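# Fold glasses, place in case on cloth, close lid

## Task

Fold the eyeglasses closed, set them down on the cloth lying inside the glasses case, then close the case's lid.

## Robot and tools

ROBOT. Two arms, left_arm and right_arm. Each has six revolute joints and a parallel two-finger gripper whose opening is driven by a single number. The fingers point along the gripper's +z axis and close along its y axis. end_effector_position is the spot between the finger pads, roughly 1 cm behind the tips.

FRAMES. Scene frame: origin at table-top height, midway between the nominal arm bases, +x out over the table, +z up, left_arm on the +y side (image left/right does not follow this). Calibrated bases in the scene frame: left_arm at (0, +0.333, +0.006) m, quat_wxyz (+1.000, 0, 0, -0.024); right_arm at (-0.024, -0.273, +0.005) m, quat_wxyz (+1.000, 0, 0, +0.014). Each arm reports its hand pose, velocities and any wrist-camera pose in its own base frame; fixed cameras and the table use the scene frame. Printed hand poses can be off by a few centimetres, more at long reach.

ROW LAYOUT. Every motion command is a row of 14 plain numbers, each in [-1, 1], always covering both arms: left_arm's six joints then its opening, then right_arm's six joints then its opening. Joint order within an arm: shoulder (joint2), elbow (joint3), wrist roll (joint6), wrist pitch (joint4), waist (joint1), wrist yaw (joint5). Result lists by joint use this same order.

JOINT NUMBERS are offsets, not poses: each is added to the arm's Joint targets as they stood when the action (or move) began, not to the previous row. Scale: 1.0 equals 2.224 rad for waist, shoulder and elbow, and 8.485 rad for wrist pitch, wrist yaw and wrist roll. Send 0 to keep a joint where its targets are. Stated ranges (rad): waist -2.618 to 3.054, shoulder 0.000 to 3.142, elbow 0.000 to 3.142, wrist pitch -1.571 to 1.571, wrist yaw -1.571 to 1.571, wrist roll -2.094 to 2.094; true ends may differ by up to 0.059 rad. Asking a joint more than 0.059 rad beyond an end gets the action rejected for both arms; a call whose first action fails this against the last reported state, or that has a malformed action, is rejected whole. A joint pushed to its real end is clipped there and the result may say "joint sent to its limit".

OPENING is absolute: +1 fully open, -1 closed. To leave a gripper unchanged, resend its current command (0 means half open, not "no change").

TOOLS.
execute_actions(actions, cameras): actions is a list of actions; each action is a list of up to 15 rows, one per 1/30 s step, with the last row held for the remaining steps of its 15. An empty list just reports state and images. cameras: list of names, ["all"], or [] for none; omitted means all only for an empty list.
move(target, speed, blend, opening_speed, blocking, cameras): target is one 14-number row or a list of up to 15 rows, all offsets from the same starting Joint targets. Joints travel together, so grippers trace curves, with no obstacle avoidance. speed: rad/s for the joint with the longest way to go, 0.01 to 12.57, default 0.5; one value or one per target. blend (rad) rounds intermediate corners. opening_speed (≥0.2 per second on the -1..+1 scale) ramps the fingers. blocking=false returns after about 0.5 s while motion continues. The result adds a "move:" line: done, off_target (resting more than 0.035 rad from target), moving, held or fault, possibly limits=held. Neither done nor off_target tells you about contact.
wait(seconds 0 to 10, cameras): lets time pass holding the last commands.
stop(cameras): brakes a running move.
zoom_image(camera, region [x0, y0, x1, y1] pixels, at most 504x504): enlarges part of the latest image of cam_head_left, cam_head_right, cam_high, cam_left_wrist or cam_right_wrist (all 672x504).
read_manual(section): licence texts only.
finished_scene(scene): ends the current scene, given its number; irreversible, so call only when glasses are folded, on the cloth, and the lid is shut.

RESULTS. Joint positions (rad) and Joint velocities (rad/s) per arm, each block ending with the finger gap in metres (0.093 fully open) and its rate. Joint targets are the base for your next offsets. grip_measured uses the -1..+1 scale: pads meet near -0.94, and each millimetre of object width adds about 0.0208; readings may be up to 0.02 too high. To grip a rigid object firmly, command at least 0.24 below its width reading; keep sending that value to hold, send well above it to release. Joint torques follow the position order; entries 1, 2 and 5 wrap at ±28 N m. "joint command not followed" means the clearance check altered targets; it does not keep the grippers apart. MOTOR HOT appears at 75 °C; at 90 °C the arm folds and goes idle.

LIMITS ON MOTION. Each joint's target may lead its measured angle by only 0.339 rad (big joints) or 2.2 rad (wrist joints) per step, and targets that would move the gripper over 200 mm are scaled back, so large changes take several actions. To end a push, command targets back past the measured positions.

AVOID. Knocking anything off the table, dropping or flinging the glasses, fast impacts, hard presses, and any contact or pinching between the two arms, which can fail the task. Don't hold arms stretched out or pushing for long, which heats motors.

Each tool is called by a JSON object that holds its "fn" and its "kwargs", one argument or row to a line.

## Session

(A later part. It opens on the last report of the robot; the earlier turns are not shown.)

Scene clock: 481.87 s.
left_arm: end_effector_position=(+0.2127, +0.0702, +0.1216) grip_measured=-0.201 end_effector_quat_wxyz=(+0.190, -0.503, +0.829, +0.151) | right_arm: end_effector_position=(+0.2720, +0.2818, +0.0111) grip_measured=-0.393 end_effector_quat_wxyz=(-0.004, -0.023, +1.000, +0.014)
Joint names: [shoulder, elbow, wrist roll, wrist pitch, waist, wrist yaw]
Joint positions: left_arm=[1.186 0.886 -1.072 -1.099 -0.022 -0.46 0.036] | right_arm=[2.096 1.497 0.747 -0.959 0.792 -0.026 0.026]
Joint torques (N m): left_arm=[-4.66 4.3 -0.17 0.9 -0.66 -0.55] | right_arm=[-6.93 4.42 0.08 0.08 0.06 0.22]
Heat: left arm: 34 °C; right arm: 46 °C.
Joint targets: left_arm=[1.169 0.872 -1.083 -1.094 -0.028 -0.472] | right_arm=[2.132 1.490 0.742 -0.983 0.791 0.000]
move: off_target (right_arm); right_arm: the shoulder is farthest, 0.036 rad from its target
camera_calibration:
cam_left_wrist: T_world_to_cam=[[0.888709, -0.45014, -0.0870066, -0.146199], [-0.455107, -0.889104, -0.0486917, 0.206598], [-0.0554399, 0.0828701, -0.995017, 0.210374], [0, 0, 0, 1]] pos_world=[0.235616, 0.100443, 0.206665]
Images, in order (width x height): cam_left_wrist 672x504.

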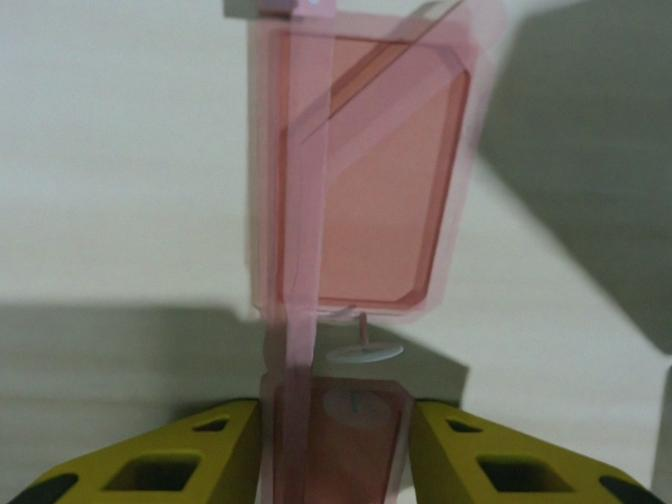

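{"fn": "move", "kwargs": {
  "target": [
    [0,0,0,0,0,0,-0.2,-0.04,0.1737,0,-0.0496,0,0,-0.65],
    [0,0,0,0,0,0,-0.2,-0.1677,0.0301,0.1094,-0.0455,-0.1584,0,-0.65]
  ],
  "speed": [0.25,0.4],
  "cameras": ["cam_left_wrist","cam_head_left"]
}}

{"fn": "zoom_image", "kwargs": {
  "camera": "cam_head_left",
  "region": [300, 120, 460, 260]
}}

Scene clock: 513.50 s.
left_arm: end_effector_position=(+0.2127, +0.0702, +0.1216) grip_measured=-0.201 end_effector_quat_wxyz=(+0.190, -0.503, +0.829, +0.151) | right_arm: end_effector_position=(+0.2900, +0.1405, +0.1339) grip_measured=-0.404 end_effector_quat_wxyz=(-0.013, +0.573, +0.820, -0.008)
Joint names: [shoulder, elbow, wrist roll, wrist pitch, waist, wrist yaw]
Joint positions: left_arm=[1.186 0.886 -1.072 -1.099 -0.022 -0.46 0.036] | right_arm=[1.787 1.566 1.663 -1.377 0.443 -0.015 0.026]
Joint torques (N m): left_arm=[-4.68 4.29 -0.18 0.9 -0.64 -0.55] | right_arm=[-9.85 4.45 0.21 0.26 -0.21 0.15]
Heat: left arm: 34 °C; right arm: 48 °C.
Joint targets: left_arm=[1.169 0.872 -1.083 -1.094 -0.028 -0.472] | right_arm=[1.759 1.557 1.671 -1.369 0.438 0.000]
move: done
camera_calibration:
cam_left_wrist: T_world_to_cam=[[0.888709, -0.45014, -0.0870066, -0.146199], [-0.455107, -0.889104, -0.0486917, 0.206598], [-0.0554399, 0.0828701, -0.995017, 0.210374], [0, 0, 0, 1]] pos_world=[0.235616, 0.100443, 0.206665]
Images, in order (width x height): cam_head_left 672x504, cam_left_wrist 672x504.

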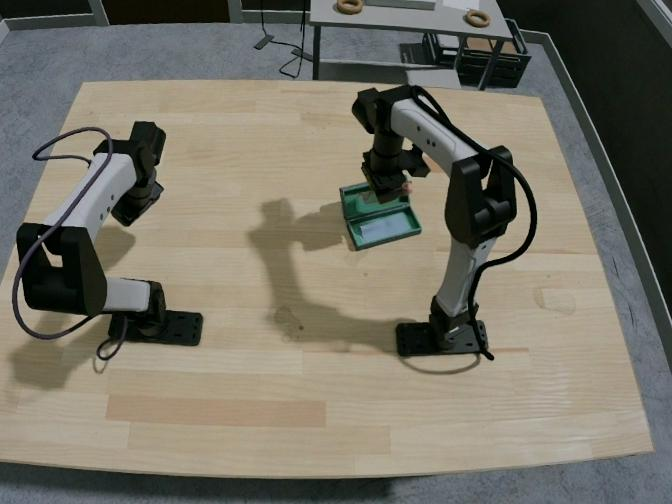

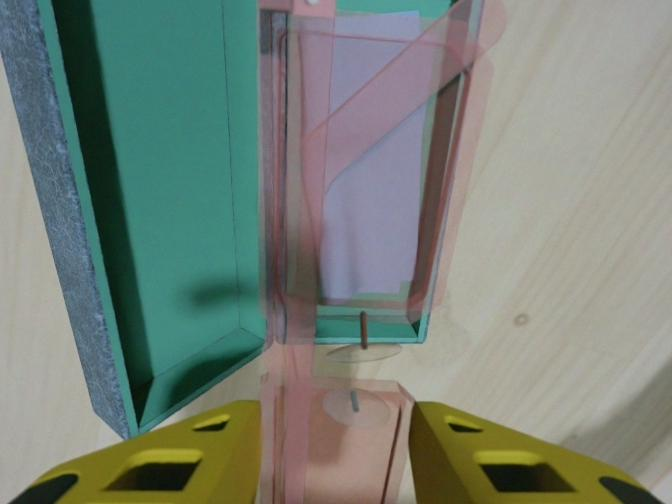

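Scaled by 3.150 from the camera's 672x504 image, which has a finer 960x720 frame.

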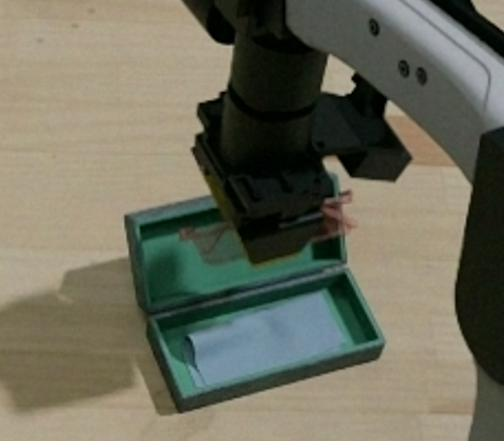

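{"fn": "move", "kwargs": {
  "target": [0,0,0,0,0,0,-0.2,0.029,-0.1804,0,0.0549,0,0,-0.65],
  "speed": 0.2,
  "cameras": ["cam_left_wrist","cam_head_left","cam_high"]
}}

{"fn": "zoom_image", "kwargs": {
  "camera": "cam_head_left",
  "region": [300, 120, 460, 260]
}}

Scene clock: 527.43 s.
left_arm: end_effector_position=(+0.2127, +0.0702, +0.1216) grip_measured=-0.201 end_effector_quat_wxyz=(+0.190, -0.503, +0.829, +0.151) | right_arm: end_effector_position=(+0.2823, +0.1368, +0.0278) grip_measured=-0.404 end_effector_quat_wxyz=(-0.008, +0.573, +0.819, +0.001)
Joint names: [shoulder, elbow, wrist roll, wrist pitch, waist, wrist yaw]
Joint positions: left_arm=[1.186 0.886 -1.072 -1.099 -0.022 -0.46 0.036] | right_arm=[1.813 1.166 1.664 -0.93 0.443 -0.015 0.026]
Joint torques (N m): left_arm=[-4.67 4.27 -0.18 0.9 -0.65 -0.55] | right_arm=[-6.57 3.96 0.22 0.48 -0.21 0.15]
Heat: left arm: 33 °C; right arm: 50 °C.
Joint targets: left_arm=[1.169 0.872 -1.083 -1.094 -0.028 -0.472] | right_arm=[1.823 1.156 1.670 -0.903 0.438 0.000]
move: done
camera_calibration:
cam_left_wrist: T_world_to_cam=[[0.888709, -0.45014, -0.0870066, -0.146199], [-0.455107, -0.889104, -0.0486917, 0.206598], [-0.0554399, 0.0828701, -0.995017, 0.210374], [0, 0, 0, 1]] pos_world=[0.235616, 0.100443, 0.206665]
Images, in order (width x height): cam_head_left 672x504, cam_high 672x504, cam_left_wrist 672x504.

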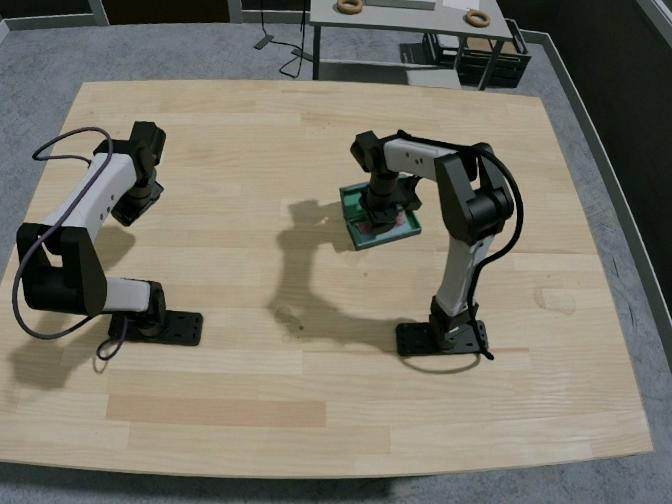

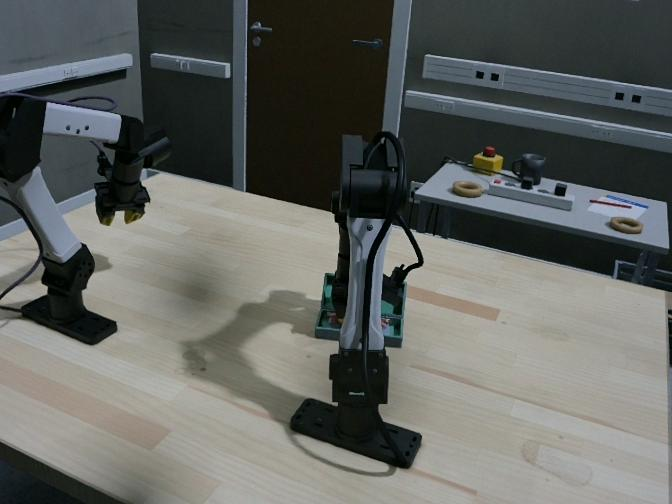

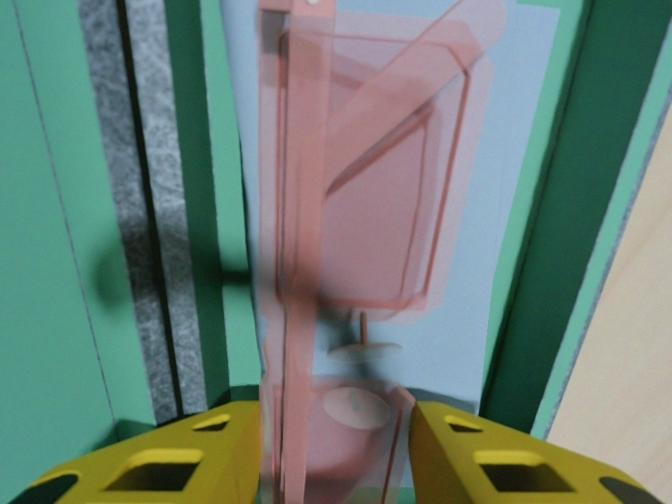

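Scaled by 3.150 from the camera's 672x504 image, which has a finer 960x720 frame.

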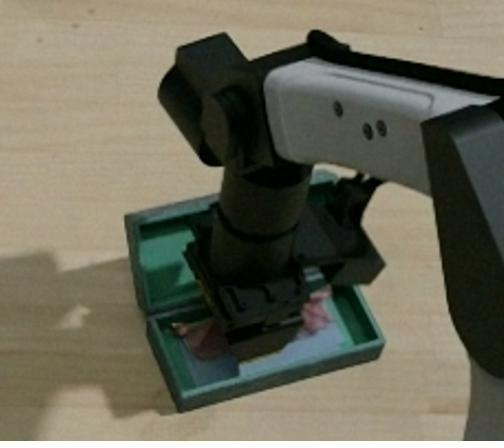

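{"fn": "move", "kwargs": {
  "target": [
    [0,0,0,0,0,0,-0.2,0.0150,-0.005,0,0.003,0,0,-0.65],
    [0,0,0,0,0,0,-0.2,0.0150,-0.005,0,0.003,0,0,-0.1]
  ],
  "speed": 0.1,
  "opening_speed": 0.6,
  "cameras": ["cam_left_wrist"]
}}

Scene clock: 533.87 s.
left_arm: end_effector_position=(+0.2127, +0.0702, +0.1216) grip_measured=-0.201 end_effector_quat_wxyz=(+0.190, -0.503, +0.829, +0.151) | right_arm: end_effector_position=(+0.2826, +0.1363, +0.0268) grip_measured=-0.104 end_effector_quat_wxyz=(-0.007, +0.575, +0.818, +0.000)
Joint names: [shoulder, elbow, wrist roll, wrist pitch, waist, wrist yaw]
Joint positions: left_arm=[1.186 0.886 -1.072 -1.099 -0.022 -0.46 0.036] | right_arm=[1.816 1.166 1.668 -0.928 0.443 -0.012 0.04]
Joint torques (N m): left_arm=[-4.66 4.29 -0.17 0.9 -0.62 -0.56] | right_arm=[-4.18 3.06 0.16 0.73 -0.23 0.12]
Heat: left arm: 33 °C; right arm: 49 °C.
Joint targets: left_arm=[1.169 0.872 -1.083 -1.094 -0.028 -0.472] | right_arm=[1.857 1.145 1.671 -0.878 0.438 0.000]
move: off_target (right_arm); target 2's new numbers were sent with right_arm's shoulder 0.040 rad from that target; right_arm: the wrist pitch is farthest, 0.051 rad from its target
camera_calibration:
cam_left_wrist: T_world_to_cam=[[0.888709, -0.45014, -0.0870066, -0.146199], [-0.455107, -0.889104, -0.0486917, 0.206598], [-0.0554399, 0.0828701, -0.995017, 0.210374], [0, 0, 0, 1]] pos_world=[0.235616, 0.100443, 0.206665]
Images, in order (width x height): cam_left_wrist 672x504.

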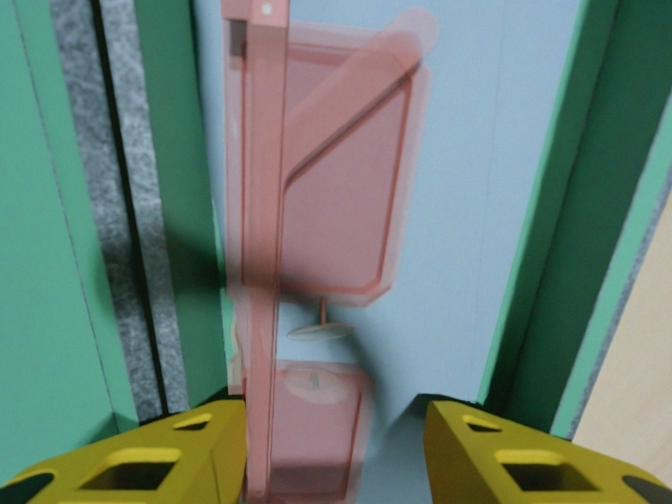

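{"fn": "move", "kwargs": {
  "target": [
    [0,0,0,0,0,0,-0.2,-0.0592,0.2203,0,-0.071,0,0,-0.1],
    [0,0,0,0,0,0,-0.2,0.1864,0.5004,-0.1969,-0.08,-0.0432,0,-0.98],
    [0,0,0,0,0,0,-0.2,0.183,0.3063,-0.1969,-0.0301,-0.0432,0,-0.98]
  ],
  "speed": [0.3,0.7,0.3],
  "cameras": ["cam_left_wrist","cam_head_left","cam_high"]
}}

{"fn": "zoom_image", "kwargs": {
  "camera": "cam_head_left",
  "region": [300, 120, 460, 260]
}}

Scene clock: 569.43 s.
left_arm: end_effector_position=(+0.2127, +0.0702, +0.1216) grip_measured=-0.201 end_effector_quat_wxyz=(+0.190, -0.503, +0.829, +0.151) | right_arm: end_effector_position=(+0.4096, +0.1511, +0.0291) grip_measured=-0.972 end_effector_quat_wxyz=(+0.001, -0.171, +0.985, +0.006)
Joint names: [shoulder, elbow, wrist roll, wrist pitch, waist, wrist yaw]
Joint positions: left_arm=[1.186 0.886 -1.072 -1.099 -0.022 -0.46 0.036] | right_arm=[2.259 1.836 0.006 -1.144 0.349 -0.012 0]
Joint torques (N m): left_arm=[-4.71 4.27 -0.16 0.91 -0.68 -0.56] | right_arm=[-10.77 4.45 0.06 0.43 -0.36 0.07]
Heat: left arm: 33 °C; right arm: 46 °C.
Joint targets: left_arm=[1.169 0.872 -1.083 -1.094 -0.028 -0.472] | right_arm=[2.263 1.827 0.000 -1.133 0.342 0.000]
move: done
camera_calibration:
cam_left_wrist: T_world_to_cam=[[0.888709, -0.45014, -0.0870066, -0.146199], [-0.455107, -0.889104, -0.0486917, 0.206598], [-0.0554399, 0.0828701, -0.995017, 0.210374], [0, 0, 0, 1]] pos_world=[0.235616, 0.100443, 0.206665]
Images, in order (width x height): cam_head_left 672x504, cam_high 672x504, cam_left_wrist 672x504.

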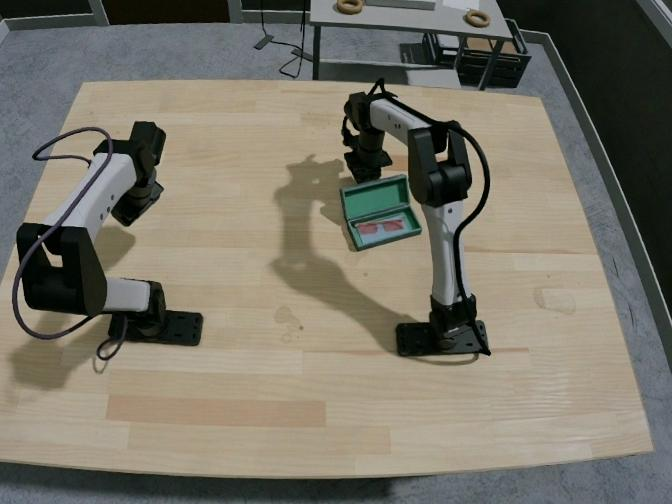

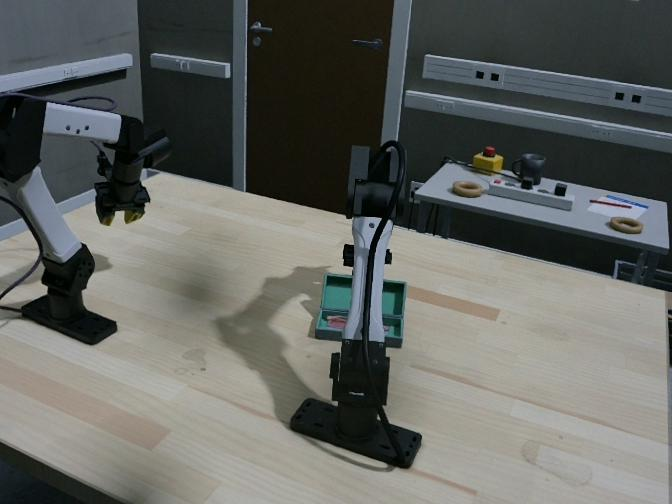

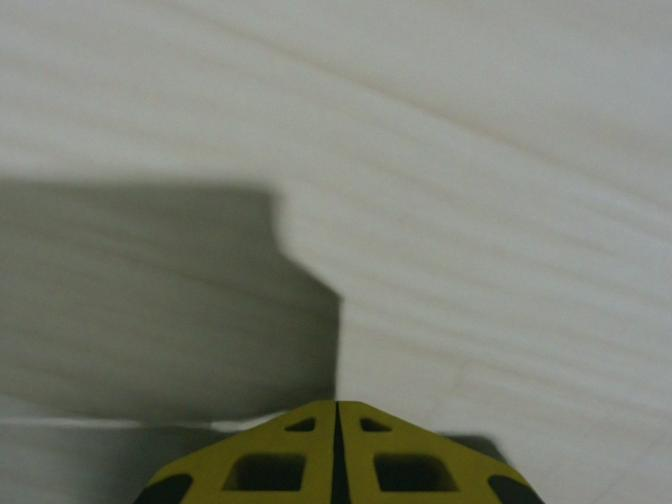

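Scaled by 3.150 from the camera's 672x504 image, which has a finer 960x720 frame.

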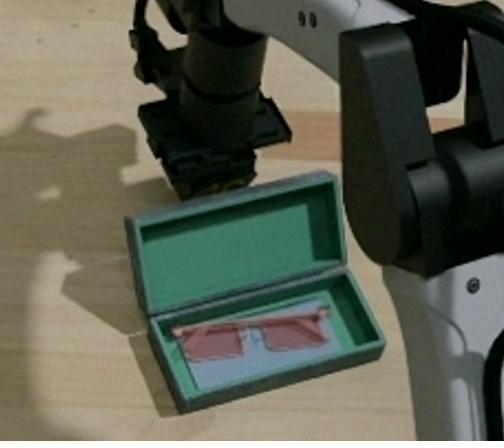

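{"fn": "move", "kwargs": {
  "target": [
    [0,0,0,0,0,0,-0.2,-0.1054,-0.1681,0,0.0163,0,0,-0.98],
    [0,0,0,0,0,0,-0.2,-0.2082,-0.3102,0,0.0266,0,0,-0.98]
  ],
  "speed": 0.2,
  "blend": 0.03,
  "cameras": ["cam_left_wrist","cam_head_left","cam_high"]
}}

{"fn": "zoom_image", "kwargs": {
  "camera": "cam_head_left",
  "region": [300, 140, 460, 280]
}}

Scene clock: 579.13 s.
left_arm: end_effector_position=(+0.2127, +0.0702, +0.1216) grip_measured=-0.201 end_effector_quat_wxyz=(+0.190, -0.503, +0.829, +0.151) | right_arm: end_effector_position=(+0.2911, +0.1080, +0.0190) grip_measured=-0.972 end_effector_quat_wxyz=(-0.011, -0.171, +0.985, +0.004)
Joint names: [shoulder, elbow, wrist roll, wrist pitch, waist, wrist yaw]
Joint positions: left_arm=[1.186 0.886 -1.072 -1.099 -0.022 -0.46 0.036] | right_arm=[1.828 1.148 0.006 -0.91 0.349 -0.012 0]
Joint torques (N m): left_arm=[-4.64 4.27 -0.17 0.9 -0.65 -0.56] | right_arm=[-9.7 3.85 0.07 0.3 -0.36 0.06]
Heat: left arm: 33 °C; right arm: 49 °C.
Joint targets: left_arm=[1.169 0.872 -1.083 -1.094 -0.028 -0.472] | right_arm=[1.801 1.136 0.000 -0.907 0.342 0.000]
move: done
camera_calibration:
cam_left_wrist: T_world_to_cam=[[0.888709, -0.45014, -0.0870066, -0.146199], [-0.455107, -0.889104, -0.0486917, 0.206598], [-0.0554399, 0.0828701, -0.995017, 0.210374], [0, 0, 0, 1]] pos_world=[0.235616, 0.100443, 0.206665]
Images, in order (width x height): cam_head_left 672x504, cam_high 672x504, cam_left_wrist 672x504.

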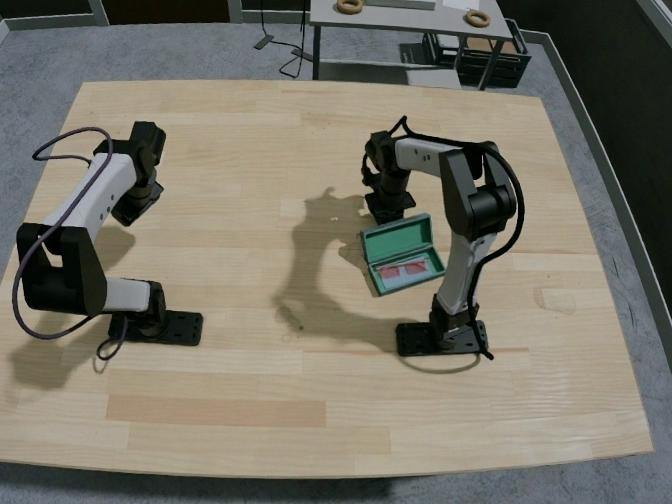

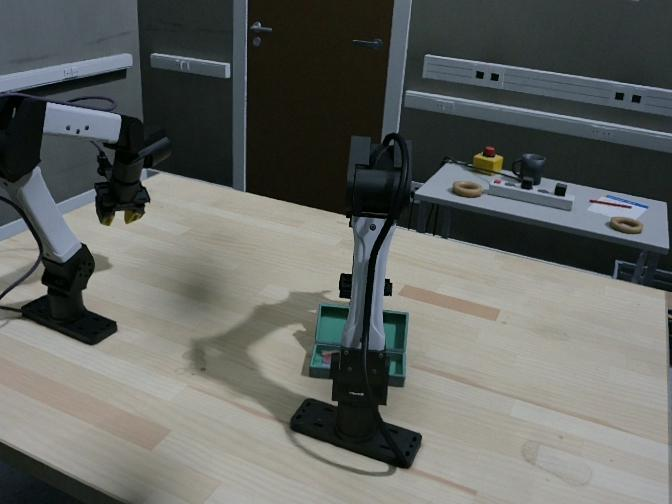

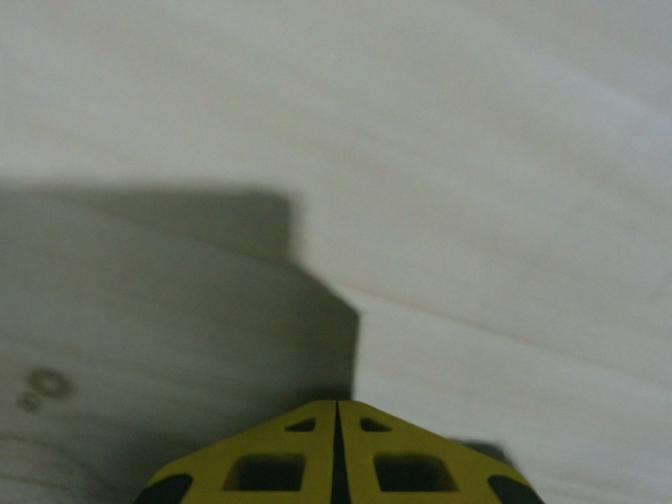

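Scaled by 3.150 from the camera's 672x504 image, which has a finer 960x720 frame.

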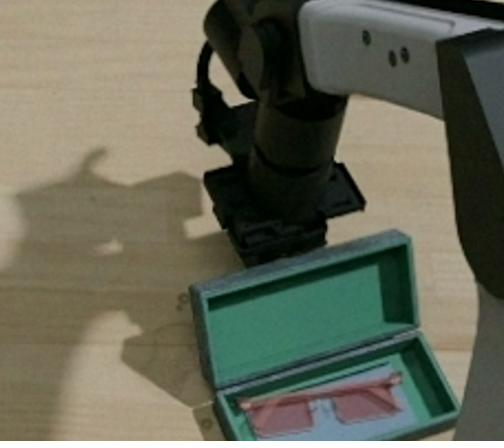

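{"fn": "move", "kwargs": {
  "target": [
    [0,0,0,0,0,0,-0.2,-0.034,0.2244,0,-0.0675,0,0,-0.98],
    [0,0,0,0,0,0,-0.2,-0.094,0.1407,0.1593,-0.0614,-0.1039,0,0.98]
  ],
  "speed": [0.4,0.7],
  "cameras": ["cam_left_wrist"]
}}

Scene clock: 608.40 s.
left_arm: end_effector_position=(+0.2127, +0.0702, +0.1216) grip_measured=-0.201 end_effector_quat_wxyz=(+0.190, -0.503, +0.829, +0.151) | right_arm: end_effector_position=(+0.2753, +0.0346, +0.1559) grip_measured=+0.978 end_effector_quat_wxyz=(-0.012, +0.576, +0.817, -0.003)
Joint names: [shoulder, elbow, wrist roll, wrist pitch, waist, wrist yaw]
Joint positions: left_arm=[1.186 0.886 -1.072 -1.099 -0.022 -0.46 0.036] | right_arm=[1.615 1.458 1.345 -1.437 0.118 -0.012 0.092]
Joint torques (N m): left_arm=[-4.67 4.31 -0.18 0.9 -0.64 -0.57] | right_arm=[-8.06 4.41 0.21 0.3 -0.38 0.12]
Heat: left arm: 33 °C; right arm: 50 °C.
Joint targets: left_arm=[1.169 0.872 -1.083 -1.094 -0.028 -0.472] | right_arm=[1.591 1.449 1.352 -1.428 0.111 0.000]
move: done
camera_calibration:
cam_left_wrist: T_world_to_cam=[[0.888709, -0.45014, -0.0870066, -0.146199], [-0.455107, -0.889104, -0.0486917, 0.206598], [-0.0554399, 0.0828701, -0.995017, 0.210374], [0, 0, 0, 1]] pos_world=[0.235616, 0.100443, 0.206665]
Images, in order (width x height): cam_left_wrist 672x504.

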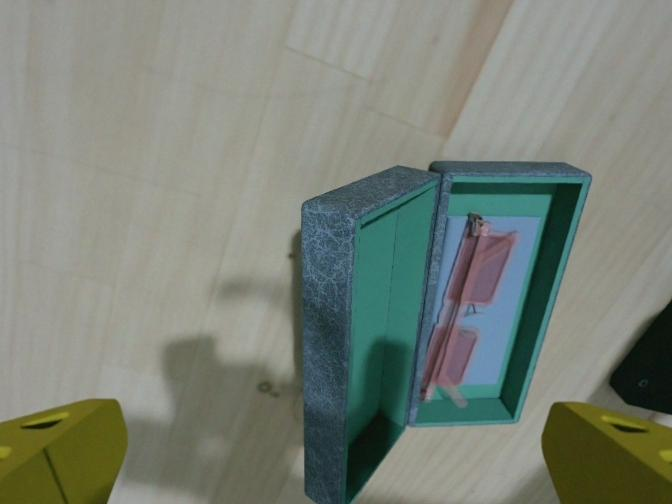

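{"fn": "move", "kwargs": {
  "target": [
    [0,0,0,0,0,0,-0.2,0.1655,0.0495,0.0045,-0.0143,0.0123,0.0087,0.98],
    [0,0,0,0,0,0,-0.2,0.1576,-0.0126,0.0045,-0.0001,0.0094,0.0087,0.98]
  ],
  "speed": [0.4,0.25],
  "cameras": ["cam_left_wrist","cam_head_left"]
}}

Scene clock: 627.40 s.
left_arm: end_effector_position=(+0.2127, +0.0702, +0.1216) grip_measured=-0.201 end_effector_quat_wxyz=(+0.190, -0.503, +0.829, +0.151) | right_arm: end_effector_position=(+0.2672, +0.0254, +0.0640) grip_measured=+0.978 end_effector_quat_wxyz=(-0.122, +0.570, +0.798, -0.154)
Joint names: [shoulder, elbow, wrist roll, wrist pitch, waist, wrist yaw]
Joint positions: left_arm=[1.186 0.886 -1.072 -1.099 -0.022 -0.46 0.036] | right_arm=[1.953 1.429 1.382 -1.438 0.131 0.057 0.092]
Joint torques (N m): left_arm=[-4.64 4.29 -0.19 0.9 -0.65 -0.55] | right_arm=[-8.99 3.73 0.25 -0.44 0.29 0.2]
Heat: left arm: 32 °C; right arm: 50 °C.
Joint targets: left_arm=[1.169 0.872 -1.083 -1.094 -0.028 -0.472] | right_arm=[1.942 1.421 1.390 -1.429 0.132 0.074]
move: done
camera_calibration:
cam_left_wrist: T_world_to_cam=[[0.888709, -0.45014, -0.0870066, -0.146199], [-0.455107, -0.889104, -0.0486917, 0.206598], [-0.0554399, 0.0828701, -0.995017, 0.210374], [0, 0, 0, 1]] pos_world=[0.235616, 0.100443, 0.206665]
Images, in order (width x height): cam_head_left 672x504, cam_left_wrist 672x504.

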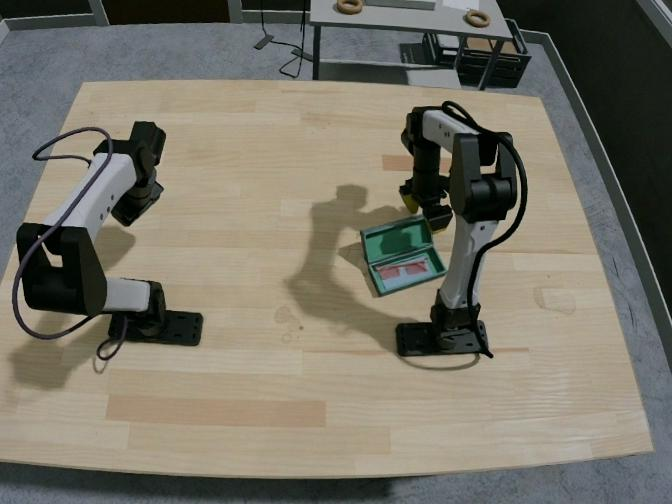

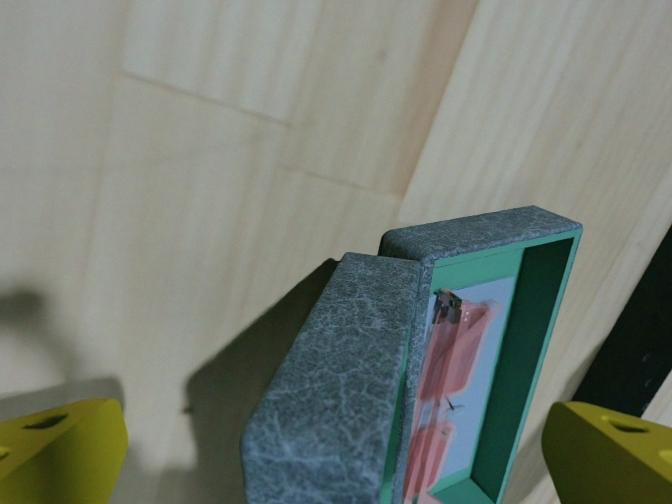

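{"fn": "move", "kwargs": {
  "target": [
    [0,0,0,0,0,0,-0.2,-0.005,-0.0067,0.0024,0.0006,0.0202,-0.002,0.98],
    [0,0,0,0,0,0,-0.2,-0.005,-0.0067,0.0024,0.0006,0.0202,-0.002,-0.9]
  ],
  "speed": 0.2,
  "opening_speed": 0.5,
  "cameras": ["cam_left_wrist","cam_head_left"]
}}

{"fn": "zoom_image", "kwargs": {
  "camera": "cam_head_left",
  "region": [340, 180, 480, 310]
}}

Scene clock: 641.37 s.
left_arm: end_effector_position=(+0.2127, +0.0702, +0.1216) grip_measured=-0.201 end_effector_quat_wxyz=(+0.190, -0.503, +0.829, +0.151) | right_arm: end_effector_position=(+0.2655, +0.0361, +0.0605) grip_measured=-0.564 end_effector_quat_wxyz=(-0.116, +0.564, +0.803, -0.157)
Joint names: [shoulder, elbow, wrist roll, wrist pitch, waist, wrist yaw]
Joint positions: left_arm=[1.186 0.886 -1.072 -1.099 -0.022 -0.46 0.036] | right_arm=[1.953 1.415 1.407 -1.422 0.171 0.057 0.018]
Joint torques (N m): left_arm=[-4.68 4.25 -0.18 0.91 -0.62 -0.54] | right_arm=[-9.85 3.59 0.2 -0.55 0.65 0.04]
Heat: left arm: 32 °C; right arm: 52 °C.
Joint targets: left_arm=[1.169 0.872 -1.083 -1.094 -0.028 -0.472] | right_arm=[1.931 1.406 1.410 -1.424 0.177 0.057]
move: done
camera_calibration:
cam_left_wrist: T_world_to_cam=[[0.888709, -0.45014, -0.0870066, -0.146199], [-0.455107, -0.889104, -0.0486917, 0.206598], [-0.0554399, 0.0828701, -0.995017, 0.210374], [0, 0, 0, 1]] pos_world=[0.235616, 0.100443, 0.206665]
Images, in order (width x height): cam_head_left 672x504, cam_left_wrist 672x504.

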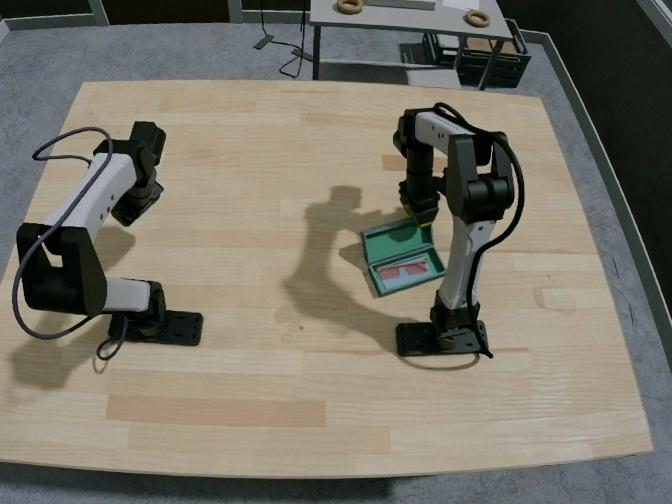

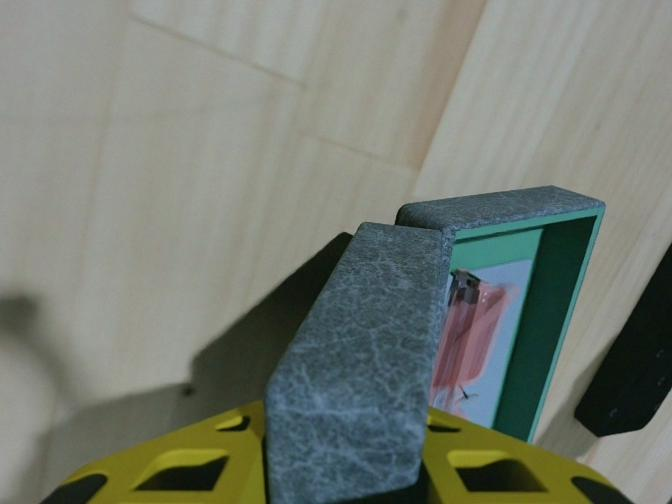

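Scaled by 3.600 from the camera's 672x504 image, which has a finer 960x720 frame.

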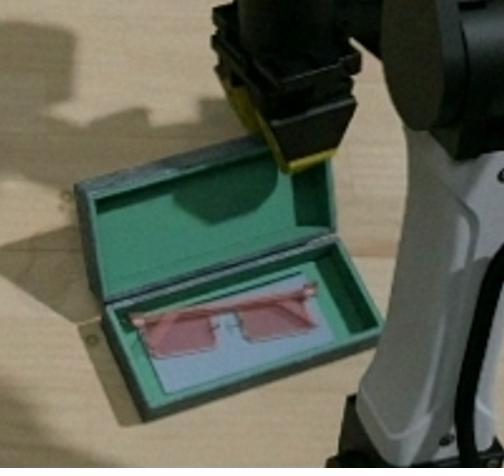

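{"fn": "move", "kwargs": {
  "target": [
    [0,0,0,0,0,0,-0.2,-0.2319,-0.2067,-0.0066,0.048,-0.0292,-0.0089,-0.95],
    [0,0,0,0,0,0,-0.2,-0.3948,-0.3694,0.0035,0.099,-0.0573,-0.0156,-0.95]
  ],
  "speed": 0.2,
  "blend": 0.05,
  "cameras": ["cam_left_wrist","cam_head_left","cam_head_right"]
}}

{"fn": "zoom_image", "kwargs": {
  "camera": "cam_head_left",
  "region": [340, 180, 480, 310]
}}

Scene clock: 675.80 s.
left_arm: end_effector_position=(+0.2127, +0.0702, +0.1216) grip_measured=-0.201 end_effector_quat_wxyz=(+0.190, -0.503, +0.829, +0.151) | right_arm: end_effector_position=(+0.2492, +0.0244, +0.0763) grip_measured=-0.572 end_effector_quat_wxyz=(+0.160, +0.608, +0.755, +0.186)
Joint names: [shoulder, elbow, wrist roll, wrist pitch, waist, wrist yaw]
Joint positions: left_arm=[1.186 0.886 -1.072 -1.099 -0.022 -0.46 0.036] | right_arm=[1.052 0.599 1.429 -0.625 0.058 -0.059 0.018]
Joint torques (N m): left_arm=[-4.67 4.31 -0.18 0.9 -0.65 -0.55] | right_arm=[-2.24 4.82 0.24 1.58 -0.53 -0.16]
Heat: left arm: 32 °C; right arm: 55 °C.
Joint targets: left_arm=[1.169 0.872 -1.083 -1.094 -0.028 -0.472] | right_arm=[1.053 0.585 1.440 -0.584 0.049 -0.075]
move: off_target (right_arm); right_arm: the wrist pitch is farthest, 0.041 rad from its target
camera_calibration:
cam_left_wrist: T_world_to_cam=[[0.888709, -0.45014, -0.0870066, -0.146199], [-0.455107, -0.889104, -0.0486917, 0.206598], [-0.0554399, 0.0828701, -0.995017, 0.210374], [0, 0, 0, 1]] pos_world=[0.235616, 0.100443, 0.206665]
Images, in order (width x height): cam_head_left 672x504, cam_head_right 672x504, cam_left_wrist 672x504.

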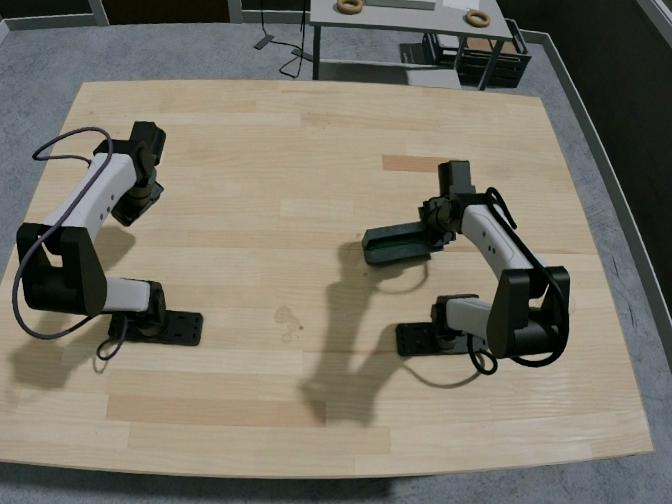

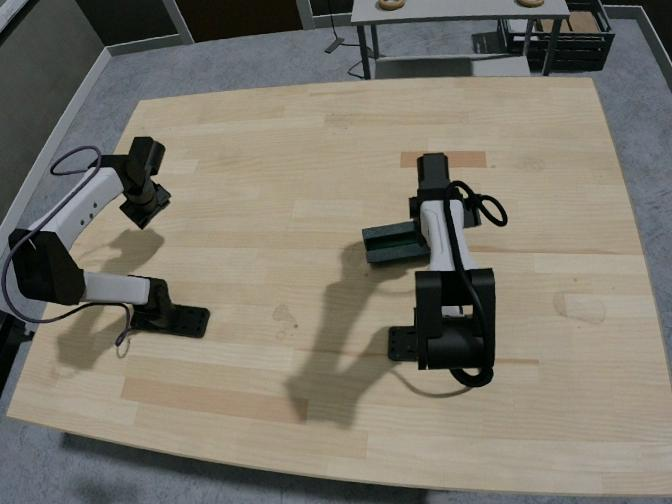

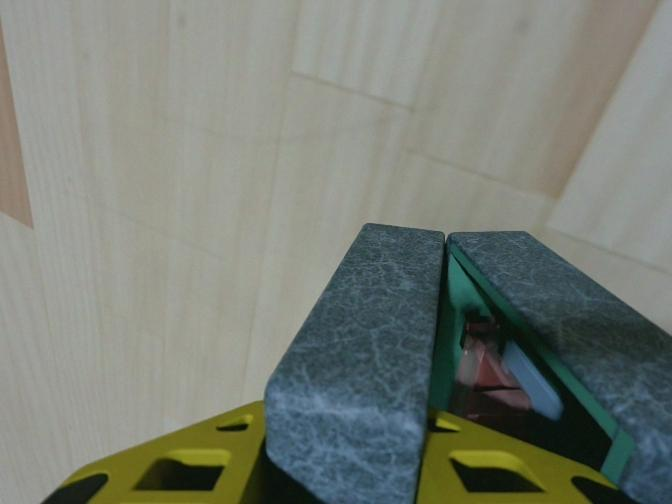

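Scaled by 3.600 from the camera's 672x504 image, which has a finer 960x720 frame.

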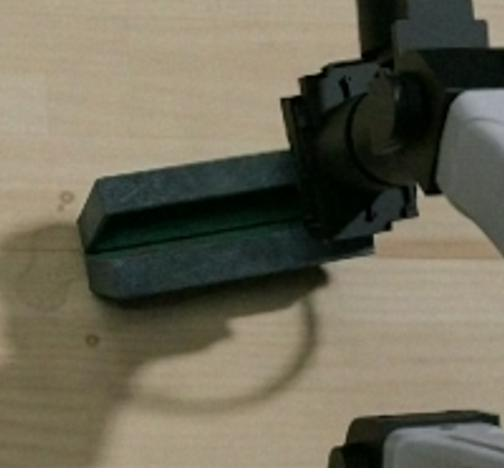

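{"fn": "move", "kwargs": {
  "target": [
    [0,0,0,0,0,0,-0.2,-0.0607,-0.1748,0.0137,0.0819,0.0109,0.0063,-0.95],
    [0,0,0,0,0,0,-0.2,0.0563,-0.2337,0.0142,0.1485,0.0036,0.0043,-0.95]
  ],
  "speed": 0.2,
  "blend": 0.03,
  "cameras": ["cam_left_wrist","cam_head_left","cam_high"]
}}

{"fn": "zoom_image", "kwargs": {
  "camera": "cam_head_left",
  "region": [340, 180, 480, 310]
}}

Scene clock: 689.50 s.
left_arm: end_effector_position=(+0.2127, +0.0702, +0.1216) grip_measured=-0.201 end_effector_quat_wxyz=(+0.190, -0.503, +0.829, +0.151) | right_arm: end_effector_position=(+0.3070, +0.0262, +0.0773) grip_measured=-0.574 end_effector_quat_wxyz=(+0.379, +0.550, +0.619, +0.413)
Joint names: [shoulder, elbow, wrist roll, wrist pitch, waist, wrist yaw]
Joint positions: left_arm=[1.186 0.886 -1.072 -1.099 -0.022 -0.46 0.036] | right_arm=[1.164 0.08 1.542 0.703 0.067 -0.034 0.018]
Joint torques (N m): left_arm=[-4.67 4.29 -0.18 0.91 -0.68 -0.55] | right_arm=[-1.07 3.82 0.29 1.7 -0.58 -0.07]
Heat: left arm: 32 °C; right arm: 50 °C.
Joint targets: left_arm=[1.169 0.872 -1.083 -1.094 -0.028 -0.472] | right_arm=[1.178 0.065 1.560 0.676 0.058 -0.039]
move: done
camera_calibration:
cam_left_wrist: T_world_to_cam=[[0.888709, -0.45014, -0.0870066, -0.146199], [-0.455107, -0.889104, -0.0486917, 0.206598], [-0.0554399, 0.0828701, -0.995017, 0.210374], [0, 0, 0, 1]] pos_world=[0.235616, 0.100443, 0.206665]
Images, in order (width x height): cam_head_left 672x504, cam_high 672x504, cam_left_wrist 672x504.

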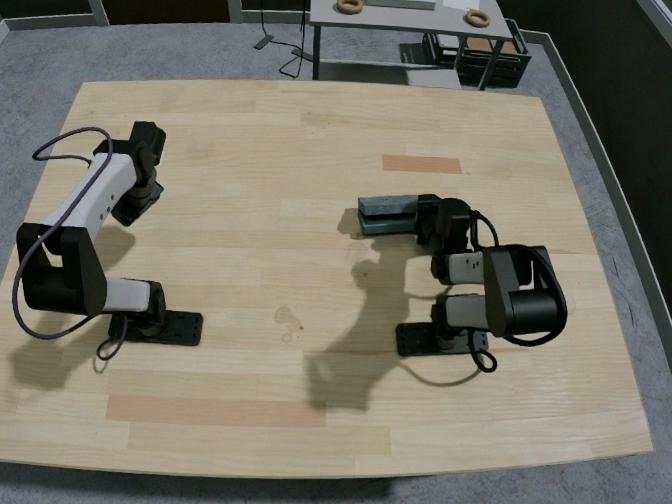

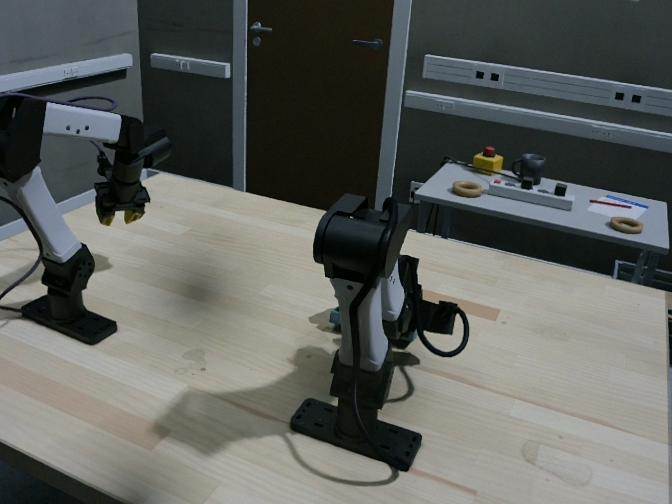

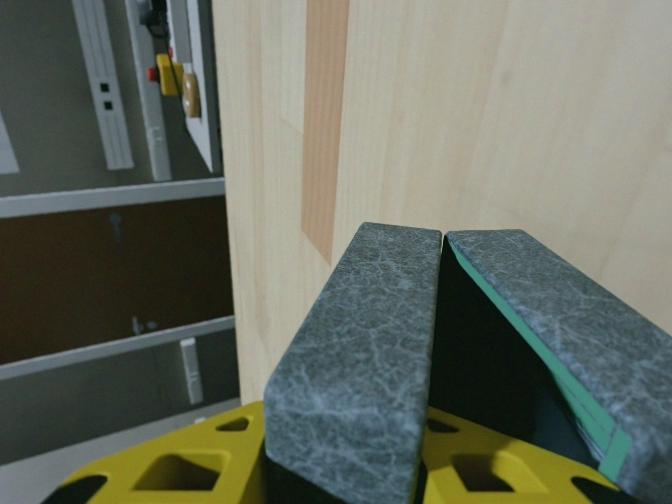

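Scaled by 3.600 from the camera's 672x504 image, which has a finer 960x720 frame.

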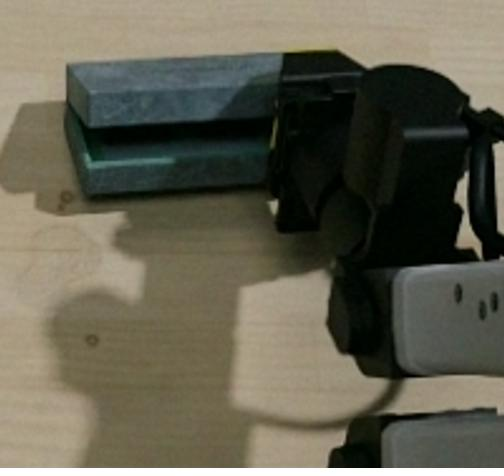

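{"fn": "move", "kwargs": {
  "target": [
    [0,0,0,0,0,0,-0.2,0.027,0,0,0,0,0,-0.95],
    [0,0,0,0,0,0,-0.2,0.027,0,0,0,0,0,-0.3]
  ],
  "speed": 0.1,
  "opening_speed": 0.3,
  "cameras": ["cam_left_wrist","cam_head_left"]
}}

{"fn": "zoom_image", "kwargs": {
  "camera": "cam_head_left",
  "region": [340, 180, 480, 310]
}}

Scene clock: 707.60 s.
left_arm: end_effector_position=(+0.2127, +0.0702, +0.1216) grip_measured=-0.201 end_effector_quat_wxyz=(+0.190, -0.503, +0.829, +0.151) | right_arm: end_effector_position=(+0.3023, +0.0259, +0.0568) grip_measured=-0.302 end_effector_quat_wxyz=(+0.357, +0.566, +0.630, +0.395)
Joint names: [shoulder, elbow, wrist roll, wrist pitch, waist, wrist yaw]
Joint positions: left_arm=[1.186 0.886 -1.072 -1.099 -0.022 -0.46 0.036] | right_arm=[1.23 0.072 1.552 0.71 0.067 -0.034 0.031]
Joint torques (N m): left_arm=[-4.67 4.36 -0.18 0.9 -0.62 -0.55] | right_arm=[-1.81 4.08 0.16 1.58 -0.57 -0.07]
Heat: left arm: 32 °C; right arm: 46 °C.
Joint targets: left_arm=[1.169 0.872 -1.083 -1.094 -0.028 -0.472] | right_arm=[1.238 0.065 1.560 0.676 0.058 -0.039]
move: done; target 2's new numbers were sent with right_arm's wrist pitch 0.084 rad from that target
camera_calibration:
cam_left_wrist: T_world_to_cam=[[0.888709, -0.45014, -0.0870066, -0.146199], [-0.455107, -0.889104, -0.0486917, 0.206598], [-0.0554399, 0.0828701, -0.995017, 0.210374], [0, 0, 0, 1]] pos_world=[0.235616, 0.100443, 0.206665]
Images, in order (width x height): cam_head_left 672x504, cam_left_wrist 672x504.

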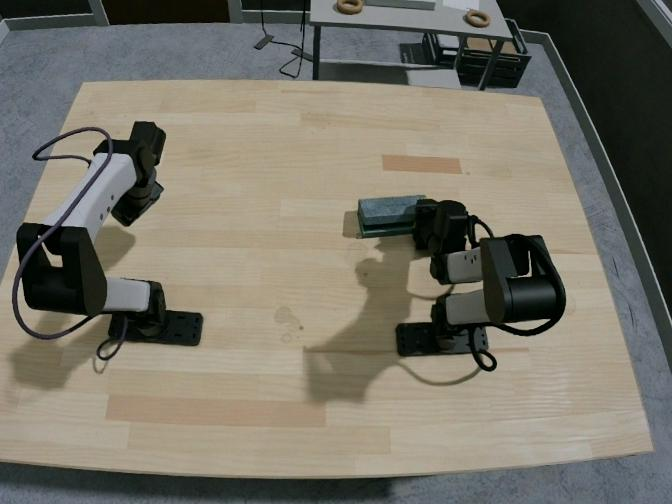

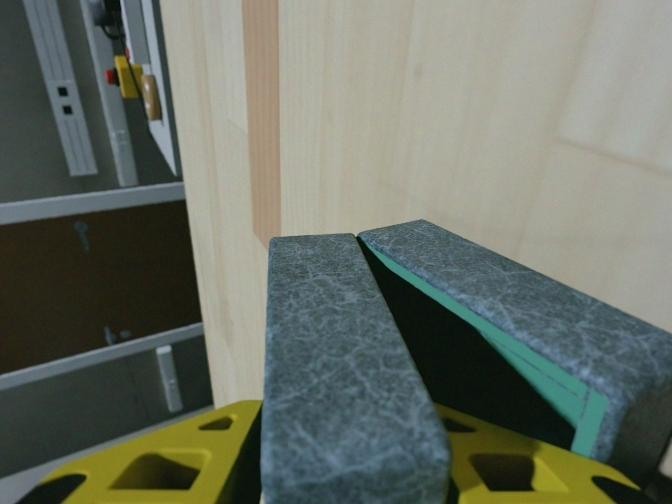

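Scaled by 3.600 from the camera's 672x504 image, which has a finer 960x720 frame.

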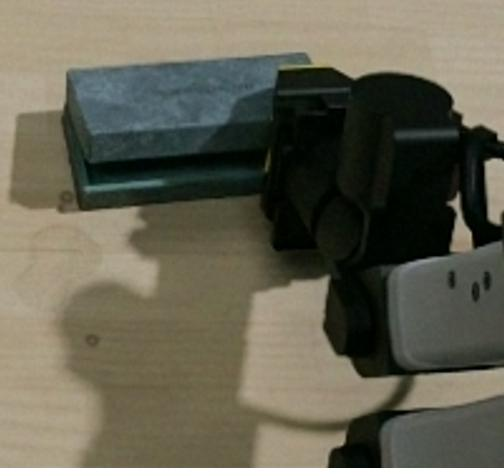

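{"fn": "move", "kwargs": {
  "target": [0,0,0,0,0,0,-0.2,0.0328,0.0229,-0.0253,-0.0035,-0.2046,-0.0481,-0.3],
  "speed": 0.15,
  "cameras": ["cam_left_wrist","cam_head_left"]
}}

{"fn": "zoom_image", "kwargs": {
  "camera": "cam_head_left",
  "region": [340, 180, 480, 310]
}}

Scene clock: 719.07 s.
left_arm: end_effector_position=(+0.2127, +0.0702, +0.1216) grip_measured=-0.201 end_effector_quat_wxyz=(+0.190, -0.503, +0.829, +0.151) | right_arm: end_effector_position=(+0.3007, -0.0389, +0.0575) grip_measured=-0.302 end_effector_quat_wxyz=(+0.350, +0.560, +0.629, +0.411)
Joint names: [shoulder, elbow, wrist roll, wrist pitch, waist, wrist yaw]
Joint positions: left_arm=[1.186 0.886 -1.072 -1.099 -0.022 -0.46 0.036] | right_arm=[1.296 0.107 1.357 0.701 -0.382 -0.468 0.031]
Joint torques (N m): left_arm=[-4.67 4.29 -0.19 0.9 -0.61 -0.56] | right_arm=[-1.57 5.15 -0.07 1.33 -1.03 0.04]
Heat: left arm: 32 °C; right arm: 45 °C.
Joint targets: left_arm=[1.169 0.872 -1.083 -1.094 -0.028 -0.472] | right_arm=[1.311 0.116 1.345 0.646 -0.397 -0.447]
move: off_target (right_arm); right_arm: the wrist pitch is farthest, 0.054 rad from its target
camera_calibration:
cam_left_wrist: T_world_to_cam=[[0.888709, -0.45014, -0.0870066, -0.146199], [-0.455107, -0.889104, -0.0486917, 0.206598], [-0.0554399, 0.0828701, -0.995017, 0.210374], [0, 0, 0, 1]] pos_world=[0.235616, 0.100443, 0.206665]
Images, in order (width x height): cam_head_left 672x504, cam_left_wrist 672x504.

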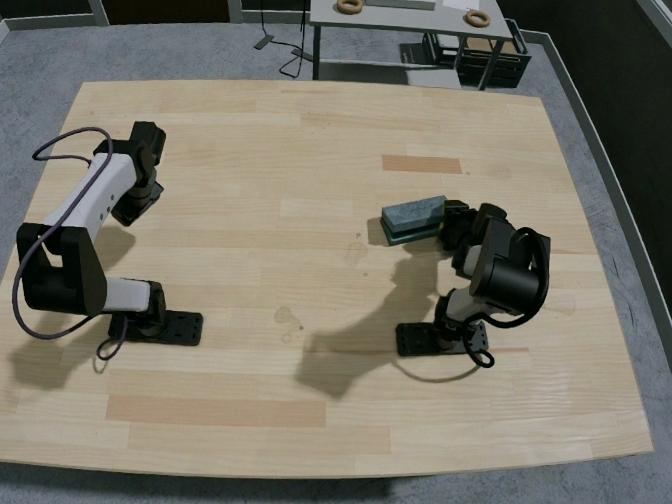

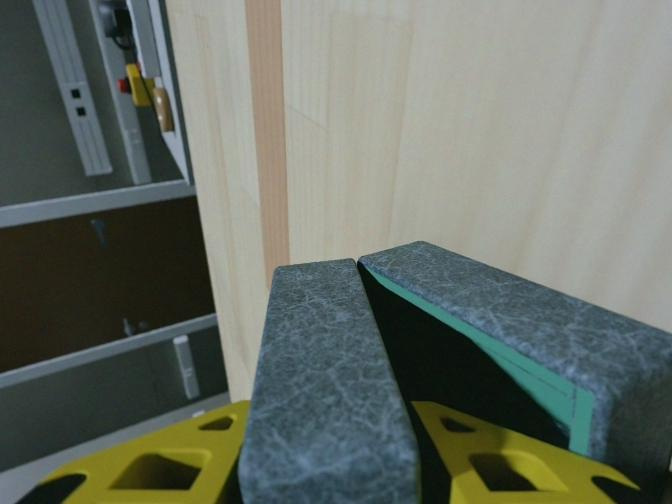

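Scaled by 3.600 from the camera's 672x504 image, which has a finer 960x720 frame.

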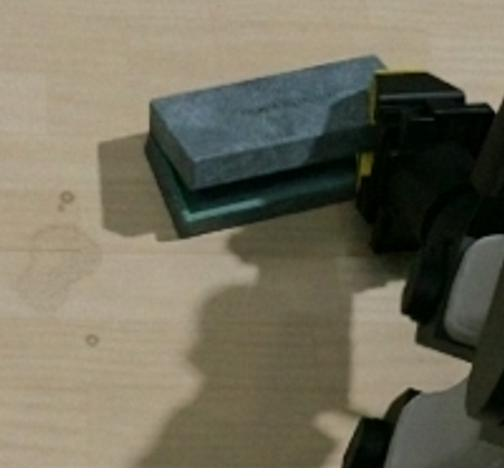

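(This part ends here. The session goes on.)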